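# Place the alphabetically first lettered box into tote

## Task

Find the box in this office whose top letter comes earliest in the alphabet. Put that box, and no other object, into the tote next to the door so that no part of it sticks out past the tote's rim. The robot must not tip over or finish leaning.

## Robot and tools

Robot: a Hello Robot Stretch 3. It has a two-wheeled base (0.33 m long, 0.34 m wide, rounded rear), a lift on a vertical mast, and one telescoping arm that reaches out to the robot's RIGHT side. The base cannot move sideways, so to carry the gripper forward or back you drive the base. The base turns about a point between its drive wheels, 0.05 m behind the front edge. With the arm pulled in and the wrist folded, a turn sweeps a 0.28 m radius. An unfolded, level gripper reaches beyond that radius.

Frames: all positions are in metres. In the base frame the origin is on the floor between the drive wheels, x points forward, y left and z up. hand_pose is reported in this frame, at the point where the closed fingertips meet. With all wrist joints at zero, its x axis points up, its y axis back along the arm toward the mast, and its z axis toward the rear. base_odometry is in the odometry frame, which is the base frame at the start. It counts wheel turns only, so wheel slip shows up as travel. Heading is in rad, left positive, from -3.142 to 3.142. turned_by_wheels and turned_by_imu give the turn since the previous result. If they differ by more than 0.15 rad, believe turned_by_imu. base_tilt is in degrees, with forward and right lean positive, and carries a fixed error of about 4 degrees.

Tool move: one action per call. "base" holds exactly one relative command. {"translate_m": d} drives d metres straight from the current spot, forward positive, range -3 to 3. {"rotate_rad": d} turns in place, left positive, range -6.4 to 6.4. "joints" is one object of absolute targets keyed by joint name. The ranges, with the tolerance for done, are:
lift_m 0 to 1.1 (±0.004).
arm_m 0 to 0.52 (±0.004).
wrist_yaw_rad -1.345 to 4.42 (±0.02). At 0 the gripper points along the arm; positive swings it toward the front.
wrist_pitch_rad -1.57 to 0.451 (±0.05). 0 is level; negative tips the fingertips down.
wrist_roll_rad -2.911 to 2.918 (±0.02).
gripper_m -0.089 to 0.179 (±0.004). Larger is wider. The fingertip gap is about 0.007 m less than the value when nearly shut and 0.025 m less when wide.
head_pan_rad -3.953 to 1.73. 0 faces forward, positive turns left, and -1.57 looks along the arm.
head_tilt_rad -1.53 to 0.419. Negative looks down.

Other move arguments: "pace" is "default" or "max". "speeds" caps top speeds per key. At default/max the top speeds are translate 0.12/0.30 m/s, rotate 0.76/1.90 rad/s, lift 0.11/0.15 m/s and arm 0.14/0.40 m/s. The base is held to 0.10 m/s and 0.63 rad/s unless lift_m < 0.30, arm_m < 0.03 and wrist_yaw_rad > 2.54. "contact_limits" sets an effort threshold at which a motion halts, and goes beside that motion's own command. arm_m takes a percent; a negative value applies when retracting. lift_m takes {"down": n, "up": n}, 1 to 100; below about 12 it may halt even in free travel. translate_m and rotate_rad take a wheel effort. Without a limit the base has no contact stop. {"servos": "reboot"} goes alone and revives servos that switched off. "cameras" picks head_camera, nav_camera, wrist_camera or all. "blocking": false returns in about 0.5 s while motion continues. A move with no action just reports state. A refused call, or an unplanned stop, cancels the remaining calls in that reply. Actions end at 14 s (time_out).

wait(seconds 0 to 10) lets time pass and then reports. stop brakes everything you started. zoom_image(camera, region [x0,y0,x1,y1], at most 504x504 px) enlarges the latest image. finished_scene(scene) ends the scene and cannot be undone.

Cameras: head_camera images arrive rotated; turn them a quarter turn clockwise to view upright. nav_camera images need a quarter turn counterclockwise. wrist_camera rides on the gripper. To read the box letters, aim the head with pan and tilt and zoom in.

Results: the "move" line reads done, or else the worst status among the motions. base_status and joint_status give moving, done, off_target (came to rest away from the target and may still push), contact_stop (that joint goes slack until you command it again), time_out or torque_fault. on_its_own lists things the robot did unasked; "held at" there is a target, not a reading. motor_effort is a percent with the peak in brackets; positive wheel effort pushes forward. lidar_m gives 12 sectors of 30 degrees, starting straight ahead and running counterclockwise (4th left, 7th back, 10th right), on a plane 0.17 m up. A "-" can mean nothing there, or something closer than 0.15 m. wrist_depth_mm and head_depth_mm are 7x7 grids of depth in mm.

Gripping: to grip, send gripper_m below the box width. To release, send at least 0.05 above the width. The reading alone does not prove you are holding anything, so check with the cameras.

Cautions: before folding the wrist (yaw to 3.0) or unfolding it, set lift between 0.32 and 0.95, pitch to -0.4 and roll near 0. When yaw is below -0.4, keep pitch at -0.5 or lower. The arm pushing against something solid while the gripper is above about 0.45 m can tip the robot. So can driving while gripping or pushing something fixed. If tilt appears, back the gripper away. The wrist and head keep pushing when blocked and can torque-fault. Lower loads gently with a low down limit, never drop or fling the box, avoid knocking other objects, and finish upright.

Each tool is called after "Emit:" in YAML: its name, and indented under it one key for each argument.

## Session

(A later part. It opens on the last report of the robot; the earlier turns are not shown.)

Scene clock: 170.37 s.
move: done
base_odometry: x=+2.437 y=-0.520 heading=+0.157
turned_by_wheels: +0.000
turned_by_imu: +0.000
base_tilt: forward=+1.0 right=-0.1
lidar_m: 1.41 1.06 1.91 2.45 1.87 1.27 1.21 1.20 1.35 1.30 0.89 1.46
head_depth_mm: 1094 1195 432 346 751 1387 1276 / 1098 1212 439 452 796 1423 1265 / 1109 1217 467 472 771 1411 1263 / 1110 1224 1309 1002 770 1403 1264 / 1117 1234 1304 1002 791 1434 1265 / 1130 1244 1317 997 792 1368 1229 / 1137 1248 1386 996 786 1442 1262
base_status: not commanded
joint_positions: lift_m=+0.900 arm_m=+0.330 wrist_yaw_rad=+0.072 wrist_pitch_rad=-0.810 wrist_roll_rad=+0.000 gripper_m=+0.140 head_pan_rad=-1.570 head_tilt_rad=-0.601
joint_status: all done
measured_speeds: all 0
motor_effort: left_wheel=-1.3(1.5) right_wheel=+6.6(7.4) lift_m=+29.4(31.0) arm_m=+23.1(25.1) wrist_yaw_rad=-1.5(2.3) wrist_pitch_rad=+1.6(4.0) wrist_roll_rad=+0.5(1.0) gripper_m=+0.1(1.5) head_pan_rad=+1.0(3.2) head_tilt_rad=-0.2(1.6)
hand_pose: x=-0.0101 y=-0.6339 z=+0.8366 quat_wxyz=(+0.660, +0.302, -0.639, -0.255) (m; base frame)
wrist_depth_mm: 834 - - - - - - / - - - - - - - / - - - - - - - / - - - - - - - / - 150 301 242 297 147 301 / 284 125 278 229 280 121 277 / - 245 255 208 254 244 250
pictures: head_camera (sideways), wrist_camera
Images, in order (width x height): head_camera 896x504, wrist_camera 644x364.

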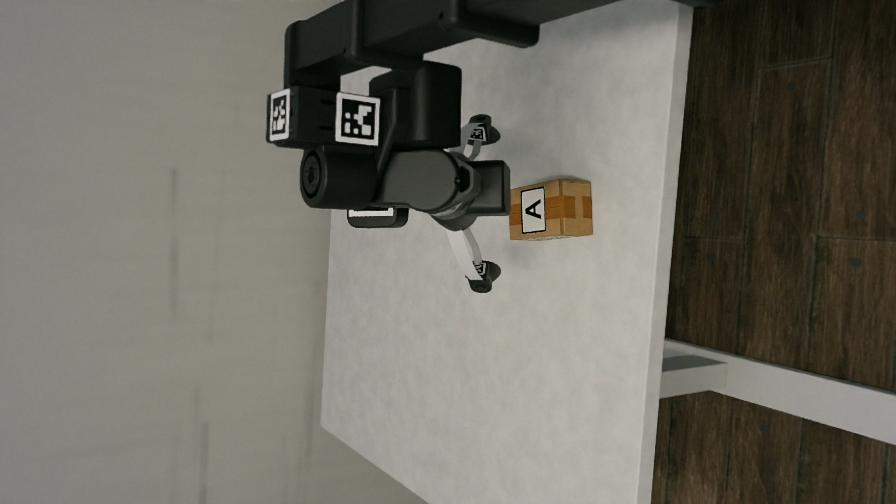

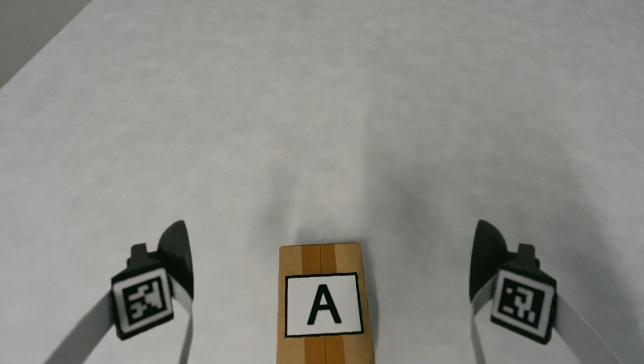

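Emit:
move:
  joints: {"lift_m": 0.801}
  contact_limits: {"lift_m": {"down": 14}}
  cameras: []

Emit:
move:
  joints: {"gripper_m": 0.03}
  cameras: []

Emit:
move:
  joints: {"lift_m": 0.87}
  cameras: []

Emit:
move:
  joints: {"arm_m": 0.0, "wrist_yaw_rad": 1.57}
  pace: "max"
  cameras: []

Emit:
move:
  base: {"rotate_rad": 2.058}
  joints: {"lift_m": 0.29, "wrist_yaw_rad": 2.6, "wrist_pitch_rad": -0.4, "head_pan_rad": 0.0, "head_tilt_rad": -0.4}
  pace: "max"
  cameras: ["wrist_camera", "nav_camera"]

Scene clock: 188.00 s.
move: done
base_odometry: x=+2.437 y=-0.520 heading=+0.157
turned_by_wheels: +0.000
turned_by_imu: +0.001
base_tilt: forward=+0.9 right=-0.2
lidar_m: 1.41 1.06 1.90 2.45 1.86 1.27 1.21 1.20 1.35 1.30 0.89 1.46
head_depth_mm: 1093 1199 1289 974 381 329 1215 / 1095 1214 1306 507 729 1415 1270 / 1109 1220 1294 517 583 1412 1264 / 1119 1235 1304 1002 768 1407 1268 / 1127 1235 1314 1000 793 1437 1262 / 1125 1245 1333 1001 788 1374 1223 / 1138 1254 1389 1001 788 1442 1262
base_status: not commanded
joint_positions: lift_m=+0.801 arm_m=+0.330 wrist_yaw_rad=+0.072 wrist_pitch_rad=-0.810 wrist_roll_rad=+0.000 gripper_m=+0.140 head_pan_rad=-1.570 head_tilt_rad=-0.601
joint_status: all done
measured_speeds: all 0
motor_effort: left_wheel=-1.2(1.5) right_wheel=+7.3(7.6) lift_m=+19.9(25.6) arm_m=+22.3(22.7) wrist_yaw_rad=-1.4(2.2) wrist_pitch_rad=+1.6(1.9) wrist_roll_rad=+1.0(1.1) gripper_m=-0.5(1.0) head_pan_rad=+1.3(2.6) head_tilt_rad=+0.9(2.1)
contact_limits: lift_m down 14 (down: maximum 72; up: maximum 65)
hand_pose: x=-0.0101 y=-0.6338 z=+0.7375 quat_wxyz=(+0.660, +0.302, -0.639, -0.255) (m; base frame)
wrist_depth_mm: - - - - - - - / 284 283 284 284 284 278 282 / 247 245 247 248 243 246 245 / 218 218 213 156 218 217 217 / 195 196 191 139 190 195 193 / 177 125 172 127 174 121 176 / - 157 118 117 157 156 156
pictures: none
No camera images: "cameras" was empty.

Scene clock: 189.63 s.
move: done
base_odometry: x=+2.437 y=-0.520 heading=+0.157
turned_by_wheels: +0.000
turned_by_imu: +0.000
base_tilt: forward=+0.9 right=-0.1
lidar_m: 1.41 1.06 1.91 2.46 1.86 1.27 1.21 1.20 1.35 1.30 0.88 1.46
head_depth_mm: 1093 1210 1287 973 381 329 1218 / 1101 1209 1298 507 729 1416 1267 / 1106 1215 1303 516 582 1413 1269 / 1113 1224 1299 996 770 1415 1266 / 1130 1234 1314 999 792 1439 1268 / 1127 1243 1331 1004 790 1370 1234 / 1139 1253 1396 996 790 1437 1264
base_status: not commanded
joint_positions: lift_m=+0.801 arm_m=+0.330 wrist_yaw_rad=+0.072 wrist_pitch_rad=-0.806 wrist_roll_rad=+0.000 gripper_m=+0.031 head_pan_rad=-1.570 head_tilt_rad=-0.601
joint_status: all done
measured_speeds: all 0
motor_effort: left_wheel=-1.4(1.5) right_wheel=+7.3(7.4) lift_m=+19.4(19.9) arm_m=+21.8(22.4) wrist_yaw_rad=-1.9(2.0) wrist_pitch_rad=+0.9(2.0) wrist_roll_rad=+0.9(0.9) gripper_m=-21.2(98.6) head_pan_rad=+0.8(2.9) head_tilt_rad=+2.1(2.9)
contact_limits: lift_m down 14 (down: maximum 72; up: maximum 65)
hand_pose: x=-0.0100 y=-0.6347 z=+0.7382 quat_wxyz=(+0.660, +0.301, -0.640, -0.254) (m; base frame)
wrist_depth_mm: - - - - - - - / 288 278 285 286 281 288 281 / 251 251 246 247 250 247 246 / 222 219 220 157 219 218 218 / 199 198 159 140 148 196 196 / 178 179 128 128 129 178 178 / 163 158 128 119 129 157 162
pictures: none
No camera images: "cameras" was empty.

Scene clock: 191.10 s.
move: done
base_odometry: x=+2.437 y=-0.520 heading=+0.157
turned_by_wheels: +0.000
turned_by_imu: +0.000
base_tilt: forward=+0.9 right=-0.1
lidar_m: 1.41 1.06 1.91 2.45 1.86 1.27 1.21 1.20 1.35 1.30 0.88 1.47
head_depth_mm: 1099 1201 1271 375 328 1390 1272 / 1098 1208 492 465 794 1418 1269 / 1107 1219 1298 484 771 1411 1265 / 1115 1225 1309 967 769 1409 1264 / 1124 1237 1315 998 790 1438 1255 / 1126 1239 1323 1001 792 1372 1234 / 1139 1257 1381 993 790 1448 1255
base_status: not commanded
joint_positions: lift_m=+0.870 arm_m=+0.330 wrist_yaw_rad=+0.072 wrist_pitch_rad=-0.816 wrist_roll_rad=+0.000 gripper_m=+0.031 head_pan_rad=-1.570 head_tilt_rad=-0.601
joint_status: all done
measured_speeds: all 0
motor_effort: left_wheel=-1.3(1.4) right_wheel=+7.1(7.5) lift_m=+32.6(34.5) arm_m=+21.4(22.1) wrist_yaw_rad=-1.4(2.0) wrist_pitch_rad=+2.8(3.0) wrist_roll_rad=+0.8(1.1) gripper_m=-20.1(22.1) head_pan_rad=+1.0(2.5) head_tilt_rad=+2.5(2.6)
hand_pose: x=-0.0101 y=-0.6326 z=+0.8056 quat_wxyz=(+0.659, +0.304, -0.638, -0.257) (m; base frame)
wrist_depth_mm: - - - - - - - / - - - - - - - / - - - - - - - / 299 296 289 157 287 296 295 / 274 273 157 142 150 270 269 / 246 249 129 128 129 245 245 / 226 218 124 119 125 217 225
pictures: none
No camera images: "cameras" was empty.

Scene clock: 193.20 s.
move: done
base_odometry: x=+2.437 y=-0.520 heading=+0.157
turned_by_wheels: +0.000
turned_by_imu: +0.000
base_tilt: forward=+0.9 right=-0.1
lidar_m: 1.41 1.06 1.91 2.45 1.86 1.27 1.21 1.20 1.35 1.30 0.89 1.46
head_depth_mm: 1094 1201 1291 1009 797 1420 - / 1100 1204 1304 1008 797 1418 - / 1115 1221 1306 1008 794 709 - / 1112 1222 1305 1006 791 1415 1264 / 1121 1234 1316 998 795 1445 1265 / 1135 1249 1332 995 789 1370 1233 / 1135 1263 1381 996 790 1438 1262
base_status: not commanded
joint_positions: lift_m=+0.870 arm_m=+0.002 wrist_yaw_rad=+1.568 wrist_pitch_rad=-0.816 wrist_roll_rad=+0.000 gripper_m=+0.031 head_pan_rad=-1.570 head_tilt_rad=-0.600
joint_status: all done
joint sent to its limit — arm_m, lower limit.
measured_speeds: all 0
motor_effort: left_wheel=-1.0(1.5) right_wheel=+7.1(7.4) lift_m=+21.2(32.7) arm_m=-21.8(24.3) wrist_yaw_rad=+2.6(10.3) wrist_pitch_rad=+2.6(3.1) wrist_roll_rad=+0.6(1.1) gripper_m=-20.1(21.9) head_pan_rad=+0.4(2.5) head_tilt_rad=+2.1(2.7)
hand_pose: x=+0.1367 y=-0.1474 z=+0.8056 quat_wxyz=(+0.658, +0.657, -0.261, +0.260) (m; base frame)
wrist_depth_mm: - - - - - - - / - - - - - - - / - - - - - - - / - - - 161 - - - / - - 157 142 152 - - / 995 - 129 129 129 - - / 921 899 122 118 121 925 900
pictures: none
No camera images: "cameras" was empty.

Scene clock: 197.87 s.
move: done
base_odometry: x=+2.437 y=-0.520 heading=+2.215
turned_by_wheels: +2.057
turned_by_imu: +2.051
base_tilt: forward=+1.0 right=-0.1
lidar_m: 1.86 1.27 1.54 1.20 1.24 1.30 0.88 1.49 1.41 1.06 1.91 2.45
head_depth_mm: 2141 2267 2416 2560 2326 1797 1458 / 2232 2369 2535 2707 2308 1790 1451 / 2357 2507 2692 2829 2322 1783 1446 / 2495 2655 2857 2999 2326 1781 1448 / 2619 2754 2979 3099 2157 1765 1435 / 1617 1743 1884 2019 2152 1760 1442 / 1709 1862 1984 1905 2154 1718 1436
base_status: done
joint_positions: lift_m=+0.290 arm_m=+0.002 wrist_yaw_rad=+2.597 wrist_pitch_rad=-0.429 wrist_roll_rad=+0.000 gripper_m=+0.031 head_pan_rad=+0.001 head_tilt_rad=-0.398
joint_status: all done
measured_speeds: all 0
motor_effort: left_wheel=-10.3(14.8) right_wheel=+10.2(15.6) lift_m=+20.9(23.2) arm_m=-21.4(22.4) wrist_yaw_rad=+3.1(9.5) wrist_pitch_rad=+5.1(8.6) wrist_roll_rad=+0.8(1.1) gripper_m=-19.8(21.7) head_pan_rad=-4.5(4.5) head_tilt_rad=-0.9(5.5)
hand_pose: x=+0.0943 y=+0.0439 z=+0.3002 quat_wxyz=(+0.331, +0.706, -0.040, +0.625) (m; base frame)
wrist_depth_mm: - - - - - - - / - - - - - - - / - - - - - - - / 793 807 821 804 827 797 857 / 633 645 160 155 160 647 637 / 541 543 130 131 130 539 536 / 221 104 124 115 117 445 450
pictures: nav_camera (sideways), wrist_camera
Images, in order (width x height): nav_camera 672x504, wrist_camera 644x364.

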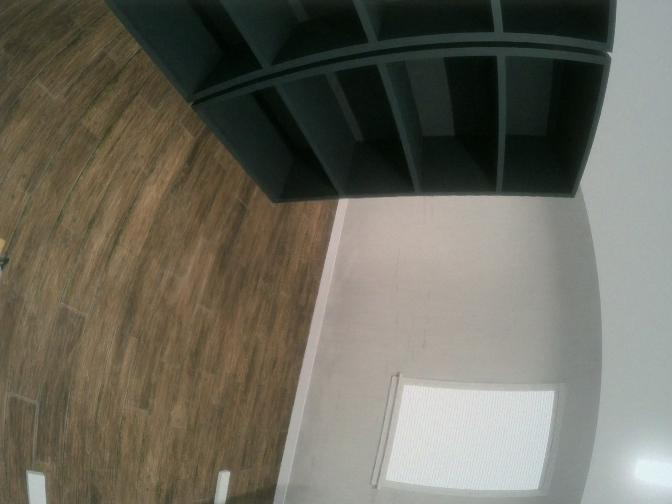

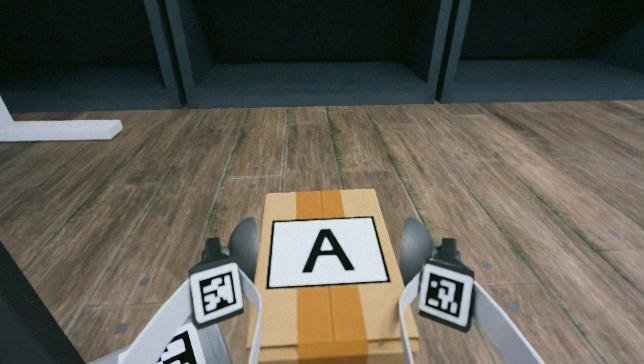

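Emit:
move:
  base: {"translate_m": 2.235}
  joints: {"head_tilt_rad": -0.5}
  pace: "max"
  cameras: []

Emit:
move:
  base: {"rotate_rad": 1.084}
  pace: "max"
  cameras: ["head_camera", "nav_camera"]

Scene clock: 212.67 s.
move: done
base_odometry: x=+1.096 y=+1.267 heading=+2.214
turned_by_wheels: +0.000
turned_by_imu: -0.002
base_tilt: forward=+1.1 right=-0.2
lidar_m: 0.49 0.65 1.49 0.72 0.51 0.51 3.10 2.49 1.97 0.72 0.50 0.48
head_depth_mm: 377 403 434 470 514 566 629 / 395 425 458 501 549 609 682 / 415 447 486 532 590 659 748 / 438 474 517 570 636 719 824 / 462 503 553 614 691 787 916 / 490 538 594 664 757 872 1025 / 522 574 642 725 831 979 1177
base_status: done
joint_positions: lift_m=+0.290 arm_m=+0.002 wrist_yaw_rad=+2.597 wrist_pitch_rad=-0.429 wrist_roll_rad=+0.000 gripper_m=+0.031 head_pan_rad=+0.000 head_tilt_rad=-0.500
joint_status: all done
measured_speeds: all 0
motor_effort: left_wheel=-1.2(15.2) right_wheel=+9.1(15.5) lift_m=+22.1(22.7) arm_m=-16.9(20.8) wrist_yaw_rad=+2.8(3.6) wrist_pitch_rad=+5.2(5.5) wrist_roll_rad=+0.5(1.2) gripper_m=-20.6(21.2) head_pan_rad=-3.4(5.0) head_tilt_rad=+2.6(3.5)
hand_pose: x=+0.0942 y=+0.0441 z=+0.3003 quat_wxyz=(+0.331, +0.706, -0.041, +0.625) (m; base frame)
wrist_depth_mm: - - - - - 700 477 / - - - - - 705 479 / - - - - - 704 482 / 739 817 823 809 818 685 481 / 643 659 160 154 160 619 485 / 537 534 129 131 129 530 483 / 219 104 124 115 117 450 449
pictures: none
No camera images: "cameras" was empty.

Scene clock: 214.47 s.
move: done
base_odometry: x=+1.096 y=+1.267 heading=-2.985
turned_by_wheels: +1.084
turned_by_imu: +1.079
base_tilt: forward=+1.0 right=-0.1
lidar_m: 1.61 0.71 0.50 0.53 3.36 2.49 1.97 0.70 0.50 0.48 0.49 0.66
head_depth_mm: 1669 1670 1640 1597 1570 1509 1349 / 1994 2186 2352 2465 2011 1608 1347 / 2008 2185 2380 2567 1999 1602 1341 / 2007 2182 2388 2548 1993 1615 1342 / 2019 2187 2415 2526 1997 1608 1340 / 2031 2200 2405 2534 2001 1597 1346 / 2034 2224 2400 2566 1990 1600 1340
base_status: done
joint_positions: lift_m=+0.290 arm_m=+0.002 wrist_yaw_rad=+2.597 wrist_pitch_rad=-0.429 wrist_roll_rad=+0.000 gripper_m=+0.031 head_pan_rad=+0.000 head_tilt_rad=-0.500
joint_status: not commanded
measured_speeds: all 0
motor_effort: left_wheel=-8.7(17.5) right_wheel=+10.1(16.6) lift_m=+22.6(22.8) arm_m=-22.3(22.3) wrist_yaw_rad=+3.5(3.5) wrist_pitch_rad=+4.9(5.5) wrist_roll_rad=+0.9(1.2) gripper_m=-19.5(20.8) head_pan_rad=-3.7(4.6) head_tilt_rad=+2.1(4.0)
hand_pose: x=+0.0942 y=+0.0441 z=+0.3003 quat_wxyz=(+0.331, +0.706, -0.041, +0.625) (m; base frame)
wrist_depth_mm: - - 522 595 705 - - / - - 555 645 - - - / - - 617 698 965 - - / 822 815 668 732 819 822 810 / 655 659 161 154 159 646 661 / 536 538 129 131 130 545 531 / 219 104 124 114 117 448 464
pictures: head_camera (sideways), nav_camera (sideways)
Images, in order (width x height): head_camera 896x504, nav_camera 672x504.

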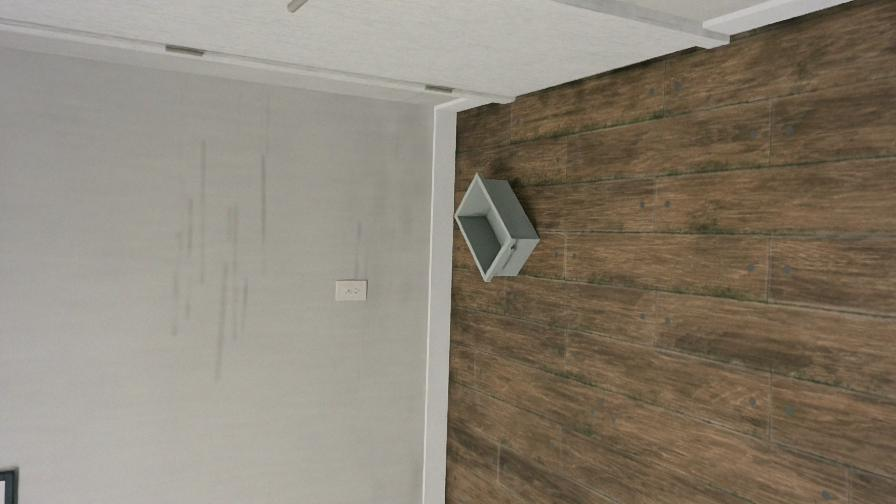

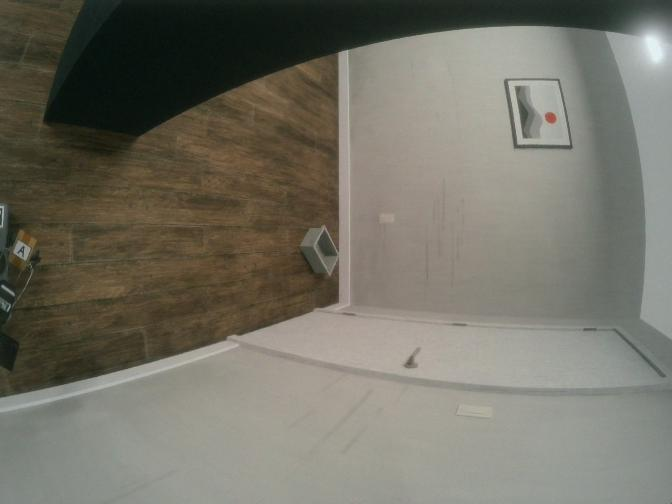

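Emit:
move:
  base: {"rotate_rad": -0.072}
  joints: {"head_pan_rad": -1.57, "head_tilt_rad": -0.9}
  pace: "max"
  cameras: []

Emit:
move:
  base: {"translate_m": 1.385}
  pace: "max"
  cameras: []

Emit:
move:
  base: {"rotate_rad": 1.643}
  pace: "max"
  cameras: ["head_camera"]

Scene clock: 235.33 s.
move: done
base_odometry: x=+1.096 y=+1.267 heading=-3.057
turned_by_wheels: -0.072
turned_by_imu: -0.071
base_tilt: forward=+1.1 right=-0.2
lidar_m: 1.30 0.77 0.51 0.51 3.31 2.49 1.97 0.76 0.52 0.48 0.49 0.62
head_depth_mm: 429 499 597 743 989 1245 1132 / 426 494 591 736 972 1228 1137 / 423 490 586 727 958 1224 715 / 420 486 579 718 942 1220 747 / 417 483 574 709 931 1218 1142 / 414 478 568 700 914 1206 1136 / 411 476 564 694 897 1211 1136
base_status: done
joint_positions: lift_m=+0.290 arm_m=+0.002 wrist_yaw_rad=+2.597 wrist_pitch_rad=-0.429 wrist_roll_rad=+0.000 gripper_m=+0.031 head_pan_rad=-1.608 head_tilt_rad=-0.899
joint_status: all done
measured_speeds: all 0
motor_effort: left_wheel=+7.2(9.8) right_wheel=-7.4(11.9) lift_m=+23.1(23.2) arm_m=-20.3(22.1) wrist_yaw_rad=+3.5(3.5) wrist_pitch_rad=+4.8(5.4) wrist_roll_rad=+0.8(1.0) gripper_m=-19.8(21.0) head_pan_rad=+1.1(5.7) head_tilt_rad=-5.3(7.6)
hand_pose: x=+0.0942 y=+0.0441 z=+0.3003 quat_wxyz=(+0.331, +0.706, -0.041, +0.625) (m; base frame)
wrist_depth_mm: - - 515 621 - - - / - - 565 671 - - - / - - 608 754 - - - / 801 795 659 747 815 828 840 / 637 656 160 155 159 647 654 / 544 543 129 132 130 539 541 / 218 104 124 114 117 446 459
pictures: none
No camera images: "cameras" was empty.

Scene clock: 241.33 s.
move: done
base_odometry: x=-0.284 y=+1.150 heading=-3.057
turned_by_wheels: +0.000
turned_by_imu: +0.000
base_tilt: forward=+0.9 right=-0.3
lidar_m: 0.96 0.99 1.26 2.74 1.21 0.98 2.22 0.54 0.34 0.32 0.33 0.42
head_depth_mm: - 312 373 435 599 918 1134 / - 311 371 431 608 887 1135 / - 310 370 429 604 877 687 / - 309 368 454 599 871 748 / - 308 366 453 594 861 1138 / - 306 365 451 591 852 1136 / - 306 363 448 585 842 1130
base_status: done
joint_positions: lift_m=+0.290 arm_m=+0.002 wrist_yaw_rad=+2.597 wrist_pitch_rad=-0.428 wrist_roll_rad=+0.000 gripper_m=+0.031 head_pan_rad=-1.570 head_tilt_rad=-0.900
joint_status: not commanded
measured_speeds: all 0
motor_effort: left_wheel=+2.7(17.3) right_wheel=+5.7(15.1) lift_m=+23.5(24.1) arm_m=-9.3(20.1) wrist_yaw_rad=+2.8(3.5) wrist_pitch_rad=+5.0(5.4) wrist_roll_rad=+0.9(1.1) gripper_m=-19.6(21.1) head_pan_rad=+3.5(4.4) head_tilt_rad=-5.1(6.4)
hand_pose: x=+0.0942 y=+0.0441 z=+0.3003 quat_wxyz=(+0.331, +0.706, -0.041, +0.625) (m; base frame)
wrist_depth_mm: - - - - - 904 731 / - - - - - 944 761 / - - - - - 966 793 / 805 814 812 796 750 666 666 / 634 652 160 155 160 516 501 / 536 545 129 132 130 542 517 / 219 104 124 114 117 453 462
pictures: none
No camera images: "cameras" was empty.

Scene clock: 243.47 s.
move: done
base_odometry: x=-0.284 y=+1.150 heading=-1.414
turned_by_wheels: +1.643
turned_by_imu: +1.636
base_tilt: forward=+0.9 right=-0.2
lidar_m: 2.79 1.13 0.98 1.62 0.51 0.34 0.32 0.33 0.44 0.97 1.00 1.32
head_depth_mm: 883 1027 1161 1160 1087 1087 1085 / 887 1033 1229 1478 1408 1264 1139 / 892 1032 1228 1515 1424 1256 683 / 891 1036 1231 1512 1372 1266 749 / 897 1035 1234 1511 1393 1246 1140 / 898 1044 1239 1531 1424 1263 1139 / 899 1048 1240 1521 1431 1264 1141
base_status: done
joint_positions: lift_m=+0.290 arm_m=+0.002 wrist_yaw_rad=+2.597 wrist_pitch_rad=-0.428 wrist_roll_rad=+0.000 gripper_m=+0.031 head_pan_rad=-1.570 head_tilt_rad=-0.901
joint_status: not commanded
measured_speeds: all 0
motor_effort: left_wheel=-8.1(16.3) right_wheel=+9.0(17.3) lift_m=+24.1(24.4) arm_m=-22.1(22.4) wrist_yaw_rad=+2.5(3.3) wrist_pitch_rad=+5.2(5.4) wrist_roll_rad=+0.9(1.1) gripper_m=-20.2(21.5) head_pan_rad=+3.3(4.2) head_tilt_rad=-4.0(5.6)
hand_pose: x=+0.0942 y=+0.0441 z=+0.3003 quat_wxyz=(+0.331, +0.706, -0.041, +0.625) (m; base frame)
wrist_depth_mm: - - - - - - - / - - - - - - - / - - - - - - - / 825 810 788 812 815 827 820 / 645 648 160 155 160 641 644 / 536 547 129 131 130 533 546 / 220 104 124 114 117 448 460
pictures: head_camera (sideways)
Images, in order (width x height): head_camera 896x504.

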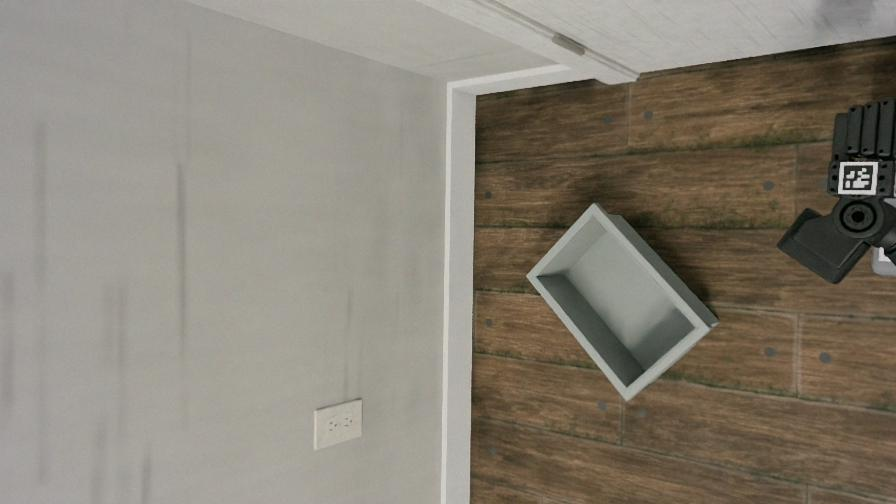

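Emit:
move:
  base: {"translate_m": 0.066}
  joints: {"lift_m": 0.38, "wrist_yaw_rad": 0.7, "arm_m": 0.36}
  pace: "max"
  cameras: []

Emit:
move:
  joints: {"wrist_pitch_rad": -1.0, "lift_m": 0.3}
  pace: "max"
  cameras: ["wrist_camera", "head_camera"]

Scene clock: 251.93 s.
move: done
base_odometry: x=-0.274 y=+1.085 heading=-1.415
turned_by_wheels: +0.000
turned_by_imu: +0.001
base_tilt: forward=+0.9 right=-0.1
lidar_m: 2.72 1.13 0.94 1.93 0.61 0.41 0.39 0.40 0.52 0.97 0.99 1.31
head_depth_mm: 886 1023 1218 1394 1338 1226 1130 / 886 1025 1227 1466 1368 692 609 / 885 1027 1223 1420 1310 1260 1137 / 887 1031 1232 1394 1372 1243 1133 / 892 1031 1231 1434 1420 1241 1133 / 892 1034 1226 1516 1417 1267 1144 / 896 1040 1242 1524 1420 1260 1139
base_status: done
joint_positions: lift_m=+0.380 arm_m=+0.360 wrist_yaw_rad=+0.702 wrist_pitch_rad=-0.426 wrist_roll_rad=+0.000 gripper_m=+0.031 head_pan_rad=-1.570 head_tilt_rad=-0.901
joint_status: all done
measured_speeds: all 0
motor_effort: left_wheel=-2.2(8.1) right_wheel=+6.3(16.3) lift_m=+29.8(34.8) arm_m=+19.9(25.0) wrist_yaw_rad=-1.5(10.2) wrist_pitch_rad=+4.6(5.2) wrist_roll_rad=+0.8(1.0) gripper_m=-19.5(21.2) head_pan_rad=+1.8(3.6) head_tilt_rad=-3.0(4.4)
hand_pose: x=+0.1228 y=-0.6756 z=+0.3908 quat_wxyz=(+0.701, +0.378, -0.597, +0.097) (m; base frame)
wrist_depth_mm: - 754 572 449 380 323 283 / - 861 633 491 402 338 299 / - - 701 531 431 364 312 / - 971 802 554 465 389 333 / 770 814 160 154 159 415 349 / 643 666 129 131 130 438 374 / 564 527 124 114 117 444 396
pictures: none
No camera images: "cameras" was empty.

Scene clock: 253.27 s.
move: done
base_odometry: x=-0.274 y=+1.085 heading=-1.415
turned_by_wheels: +0.000
turned_by_imu: +0.000
base_tilt: forward=+0.9 right=-0.4
lidar_m: 2.73 1.14 0.94 1.94 0.61 0.41 0.39 0.40 0.52 0.97 0.99 1.32
head_depth_mm: 880 1027 1217 1385 1334 1219 1138 / 884 1024 1219 1513 1394 1225 702 / 885 1025 1229 1509 913 1242 1121 / 888 1025 1227 1514 1204 1248 1137 / 890 1032 1235 1514 1420 1246 1134 / 894 1038 1235 1513 1419 1264 1136 / 896 1045 1236 1521 1418 1267 1143
base_status: not commanded
joint_positions: lift_m=+0.300 arm_m=+0.360 wrist_yaw_rad=+0.702 wrist_pitch_rad=-1.010 wrist_roll_rad=+0.000 gripper_m=+0.031 head_pan_rad=-1.570 head_tilt_rad=-0.901
joint_status: all done
measured_speeds: all 0
motor_effort: left_wheel=-2.0(2.4) right_wheel=+6.2(7.0) lift_m=+22.0(26.5) arm_m=+6.5(19.4) wrist_yaw_rad=-1.2(1.8) wrist_pitch_rad=+1.7(5.2) wrist_roll_rad=+0.8(1.0) gripper_m=-19.6(21.0) head_pan_rad=+1.1(3.4) head_tilt_rad=-2.1(4.5)
hand_pose: x=+0.0533 y=-0.5935 z=+0.2089 quat_wxyz=(+0.699, +0.534, -0.463, -0.109) (m; base frame)
wrist_depth_mm: 541 537 536 539 482 399 346 / 488 502 497 491 486 449 377 / 454 455 452 452 455 450 425 / 424 423 421 284 291 419 411 / 399 295 158 152 157 390 390 / 367 258 129 131 129 358 365 / 347 114 124 115 118 229 343
pictures: head_camera (sideways), wrist_camera
Images, in order (width x height): head_camera 896x504, wrist_camera 644x364.

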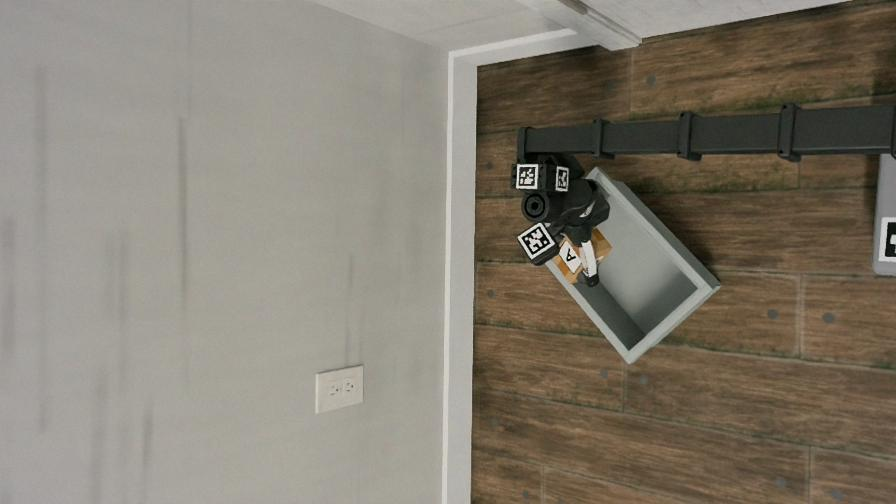

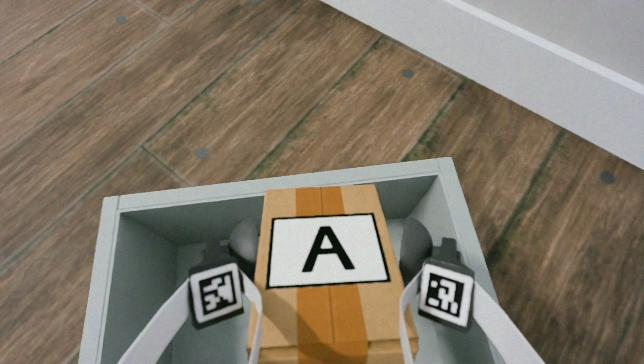

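Emit:
move:
  joints: {"arm_m": 0.335}
  cameras: []

Emit:
move:
  joints: {"lift_m": 0.13}
  cameras: []

Emit:
move:
  joints: {"lift_m": 0.106}
  contact_limits: {"lift_m": {"down": 14}}
  speeds: {"lift_m": 0.04}
  cameras: ["wrist_camera"]

Scene clock: 262.40 s.
move: done
base_odometry: x=-0.274 y=+1.085 heading=-1.415
turned_by_wheels: +0.000
turned_by_imu: +0.001
base_tilt: forward=+0.9 right=-0.2
lidar_m: 2.72 1.13 0.94 1.93 0.61 0.41 0.39 0.40 0.52 0.97 1.00 1.31
head_depth_mm: 880 1020 1220 1393 1332 1221 1137 / 886 1027 1222 1510 1387 1222 706 / 883 1027 1230 1513 905 1247 1117 / 886 1030 1230 1509 1173 1241 1135 / 889 1032 1230 1509 1427 1243 1135 / 895 1038 1231 1520 1422 1256 1142 / 892 1040 1237 1523 1424 1262 1137
base_status: not commanded
joint_positions: lift_m=+0.300 arm_m=+0.335 wrist_yaw_rad=+0.702 wrist_pitch_rad=-1.010 wrist_roll_rad=+0.000 gripper_m=+0.031 head_pan_rad=-1.570 head_tilt_rad=-0.901
joint_status: all done
measured_speeds: all 0
motor_effort: left_wheel=-2.1(2.4) right_wheel=+7.0(7.0) lift_m=+31.6(32.7) arm_m=-22.3(23.8) wrist_yaw_rad=-1.3(1.7) wrist_pitch_rad=+1.9(2.0) wrist_roll_rad=+0.8(1.0) gripper_m=-18.8(20.9) head_pan_rad=+2.5(2.5) head_tilt_rad=-2.1(3.0)
hand_pose: x=+0.0532 y=-0.5685 z=+0.2089 quat_wxyz=(+0.699, +0.534, -0.463, -0.109) (m; base frame)
wrist_depth_mm: 548 538 531 530 516 426 371 / 495 495 493 492 491 480 398 / 455 454 455 456 452 450 438 / 424 424 296 292 320 409 419 / 393 311 159 152 158 380 392 / 369 258 129 131 131 256 368 / 348 114 124 115 118 235 341
pictures: none
No camera images: "cameras" was empty.

Scene clock: 264.77 s.
move: done
base_odometry: x=-0.274 y=+1.085 heading=-1.415
turned_by_wheels: +0.000
turned_by_imu: +0.000
base_tilt: forward=+1.0 right=+0.1
lidar_m: 2.73 1.14 0.94 1.93 0.60 0.41 0.39 0.40 0.52 0.97 0.99 1.32
head_depth_mm: 878 1025 1221 1382 1332 1216 1136 / 882 1022 1216 1509 1413 1256 1121 / 884 1030 1225 1509 1422 1104 1102 / 886 1036 1228 1516 1369 1242 1137 / 889 1034 1231 1510 1421 1246 1141 / 894 1036 1234 1515 1423 1265 1135 / 894 1036 1236 1518 1423 1265 1139
base_status: not commanded
joint_positions: lift_m=+0.130 arm_m=+0.335 wrist_yaw_rad=+0.702 wrist_pitch_rad=-1.011 wrist_roll_rad=+0.000 gripper_m=+0.031 head_pan_rad=-1.570 head_tilt_rad=-0.901
joint_status: all done
measured_speeds: all 0
motor_effort: left_wheel=-2.1(2.3) right_wheel=+6.3(7.0) lift_m=+20.7(28.8) arm_m=-15.1(22.4) wrist_yaw_rad=-1.1(1.9) wrist_pitch_rad=+1.8(2.2) wrist_roll_rad=+0.7(1.1) gripper_m=-20.5(21.0) head_pan_rad=+1.3(2.2) head_tilt_rad=-0.7(3.1)
hand_pose: x=+0.0532 y=-0.5684 z=+0.0388 quat_wxyz=(+0.699, +0.534, -0.463, -0.109) (m; base frame)
wrist_depth_mm: 136 141 146 151 160 165 140 / 159 165 175 185 195 192 148 / 189 205 216 233 235 214 146 / 194 225 227 170 224 215 148 / 190 212 161 147 154 205 154 / 184 199 131 130 130 193 157 / 174 181 127 117 121 180 161
pictures: none
No camera images: "cameras" was empty.

Scene clock: 265.73 s.
move: contact_stop
base_odometry: x=-0.274 y=+1.085 heading=-1.415
turned_by_wheels: +0.000
turned_by_imu: +0.000
base_tilt: forward=+1.0 right=-0.2
lidar_m: 2.73 1.14 0.94 1.93 0.61 0.41 0.39 0.40 0.53 0.97 0.99 1.31
head_depth_mm: 882 1018 1227 1381 1335 1220 1136 / 886 1027 1220 1512 1420 1266 1115 / 886 1026 1222 1506 1411 1066 1106 / 887 1031 1231 1516 1372 1233 1137 / 891 1029 1229 1512 1421 1241 1135 / 896 1037 1230 1511 1417 1265 1140 / 894 1045 1239 1518 1424 1271 1140
base_status: not commanded
joint_positions: lift_m=+0.109 arm_m=+0.335 wrist_yaw_rad=+0.702 wrist_pitch_rad=-0.959 wrist_roll_rad=+0.000 gripper_m=+0.031 head_pan_rad=-1.570 head_tilt_rad=-0.901
joint_status: lift_m contact_stop (moved -0.021 of -0.024)
measured_speeds: translate_m=+0.000 rotate_rad=+0.000 lift_m=+0.001 arm_m=+0.000 wrist_yaw_rad=+0.000 wrist_pitch_rad=+0.000 wrist_roll_rad=+0.000 head_pan_rad=+0.000 head_tilt_rad=+0.000
on_its_own: lift_m is slack since a contact_stop
motor_effort: left_wheel=-2.1(2.4) right_wheel=+6.5(6.9) lift_m=+23.3(23.3) arm_m=-12.4(15.4) wrist_yaw_rad=-0.9(1.4) wrist_pitch_rad=-7.6(9.5) wrist_roll_rad=+0.8(1.1) gripper_m=-16.3(20.4) head_pan_rad=+1.0(2.0) head_tilt_rad=-1.5(2.4)
contact_limits: lift_m down 14 (down: maximum 72; up: maximum 65)
hand_pose: x=+0.0606 y=-0.5773 z=+0.0239 quat_wxyz=(+0.702, +0.522, -0.476, -0.091) (m; base frame)
wrist_depth_mm: 126 132 137 142 149 154 139 / 148 156 161 168 178 181 146 / 178 184 195 211 220 207 144 / 189 214 214 156 212 205 146 / 186 198 196 144 151 194 151 / 179 184 128 134 131 182 155 / 170 166 167 125 128 167 159
pictures: wrist_camera
Images, in order (width x height): wrist_camera 644x364.

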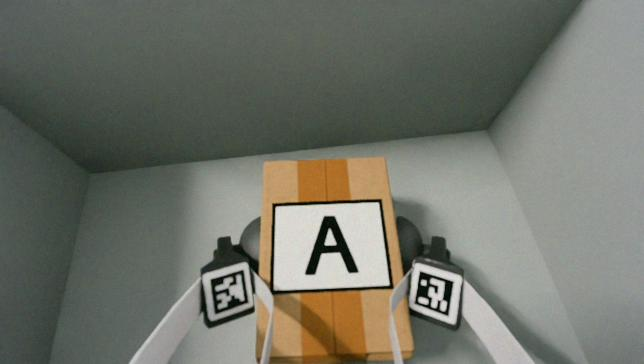

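Emit:
move:
  joints: {"gripper_m": 0.115}
  cameras: []

Emit:
move:
  joints: {"lift_m": 0.3}
  cameras: ["wrist_camera"]

Emit:
finished_scene:
  scene: 3

Scene clock: 271.07 s.
move: done
base_odometry: x=-0.274 y=+1.085 heading=-1.415
turned_by_wheels: +0.000
turned_by_imu: +0.001
base_tilt: forward=+0.8 right=-0.1
lidar_m: 2.73 1.14 0.94 1.94 0.60 0.41 0.39 0.40 0.52 0.97 0.99 1.31
head_depth_mm: 883 1024 1217 1384 1327 1221 1138 / 884 1023 1224 1502 1421 1267 1128 / 887 1027 1224 1519 1417 1071 1106 / 887 1031 1221 1516 1358 1222 1139 / 892 1033 1233 1508 1420 1245 1143 / 894 1038 1233 1519 1425 1263 1140 / 894 1039 1241 1521 1416 1270 1135
base_status: not commanded
joint_positions: lift_m=+0.109 arm_m=+0.335 wrist_yaw_rad=+0.702 wrist_pitch_rad=-0.986 wrist_roll_rad=-0.001 gripper_m=+0.115 head_pan_rad=-1.570 head_tilt_rad=-0.901
joint_status: all done
measured_speeds: all 0
on_its_own: lift_m is slack since a contact_stop
motor_effort: left_wheel=-2.0(2.3) right_wheel=+6.1(6.7) lift_m=+25.5(26.0) arm_m=+0.7(3.4) wrist_yaw_rad=-0.3(1.5) wrist_pitch_rad=-2.7(8.2) wrist_roll_rad=+1.1(1.2) gripper_m=+0.6(91.0) head_pan_rad=+0.6(1.7) head_tilt_rad=-2.0(2.0)
contact_limits: lift_m down 14 (down: maximum 72; up: maximum 65)
hand_pose: x=+0.0567 y=-0.5727 z=+0.0208 quat_wxyz=(+0.700, +0.528, -0.469, -0.100) (m; base frame)
wrist_depth_mm: 130 133 138 142 151 157 139 / 152 156 165 171 184 184 148 / 180 190 201 206 218 212 145 / 194 209 205 151 203 202 147 / 183 193 187 139 144 190 153 / 179 123 146 130 131 124 157 / 167 165 164 124 163 163 152
pictures: none
No camera images: "cameras" was empty.

Scene clock: 273.63 s.
move: done
base_odometry: x=-0.274 y=+1.085 heading=-1.415
turned_by_wheels: +0.000
turned_by_imu: +0.000
base_tilt: forward=+1.0 right=-0.2
lidar_m: 2.72 1.14 0.94 1.93 0.61 0.41 0.39 0.40 0.53 0.97 0.99 1.32
head_depth_mm: 885 1024 1213 1383 1330 1225 1138 / 884 1029 1220 1511 1384 1222 704 / 885 1029 1228 1510 902 1241 1121 / 888 1029 1230 1516 1341 1240 1135 / 890 1033 1229 1517 1427 1243 1135 / 893 1037 1229 1521 1421 1265 1137 / 896 1035 1234 1521 1424 1265 1142
base_status: not commanded
joint_positions: lift_m=+0.300 arm_m=+0.335 wrist_yaw_rad=+0.702 wrist_pitch_rad=-1.006 wrist_roll_rad=-0.001 gripper_m=+0.115 head_pan_rad=-1.570 head_tilt_rad=-0.901
joint_status: all done
measured_speeds: all 0
motor_effort: left_wheel=-2.0(2.4) right_wheel=+6.2(6.3) lift_m=+31.9(34.0) arm_m=+9.1(9.1) wrist_yaw_rad=-0.2(1.5) wrist_pitch_rad=+0.9(3.1) wrist_roll_rad=+1.1(1.3) gripper_m=-1.2(1.2) head_pan_rad=-0.8(1.2) head_tilt_rad=-0.2(1.5)
hand_pose: x=+0.0539 y=-0.5693 z=+0.2094 quat_wxyz=(+0.699, +0.533, -0.464, -0.107) (m; base frame)
wrist_depth_mm: 543 540 538 541 511 417 369 / 494 498 489 490 491 469 393 / 451 460 464 451 458 452 436 / 427 427 301 308 315 411 411 / 396 289 383 388 387 384 389 / 368 123 361 317 363 125 361 / 349 125 339 335 343 128 341
pictures: wrist_camera
Images, in order (width x height): wrist_camera 644x364.

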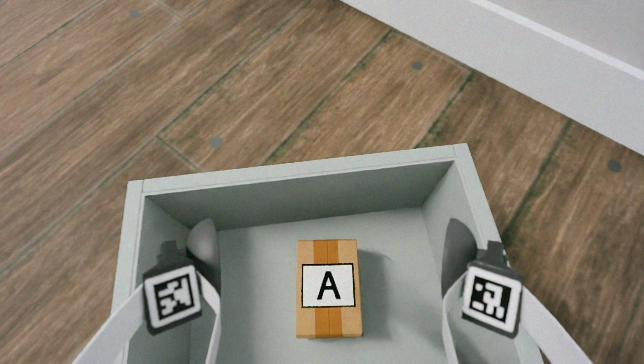

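The scene is finished: the task was done.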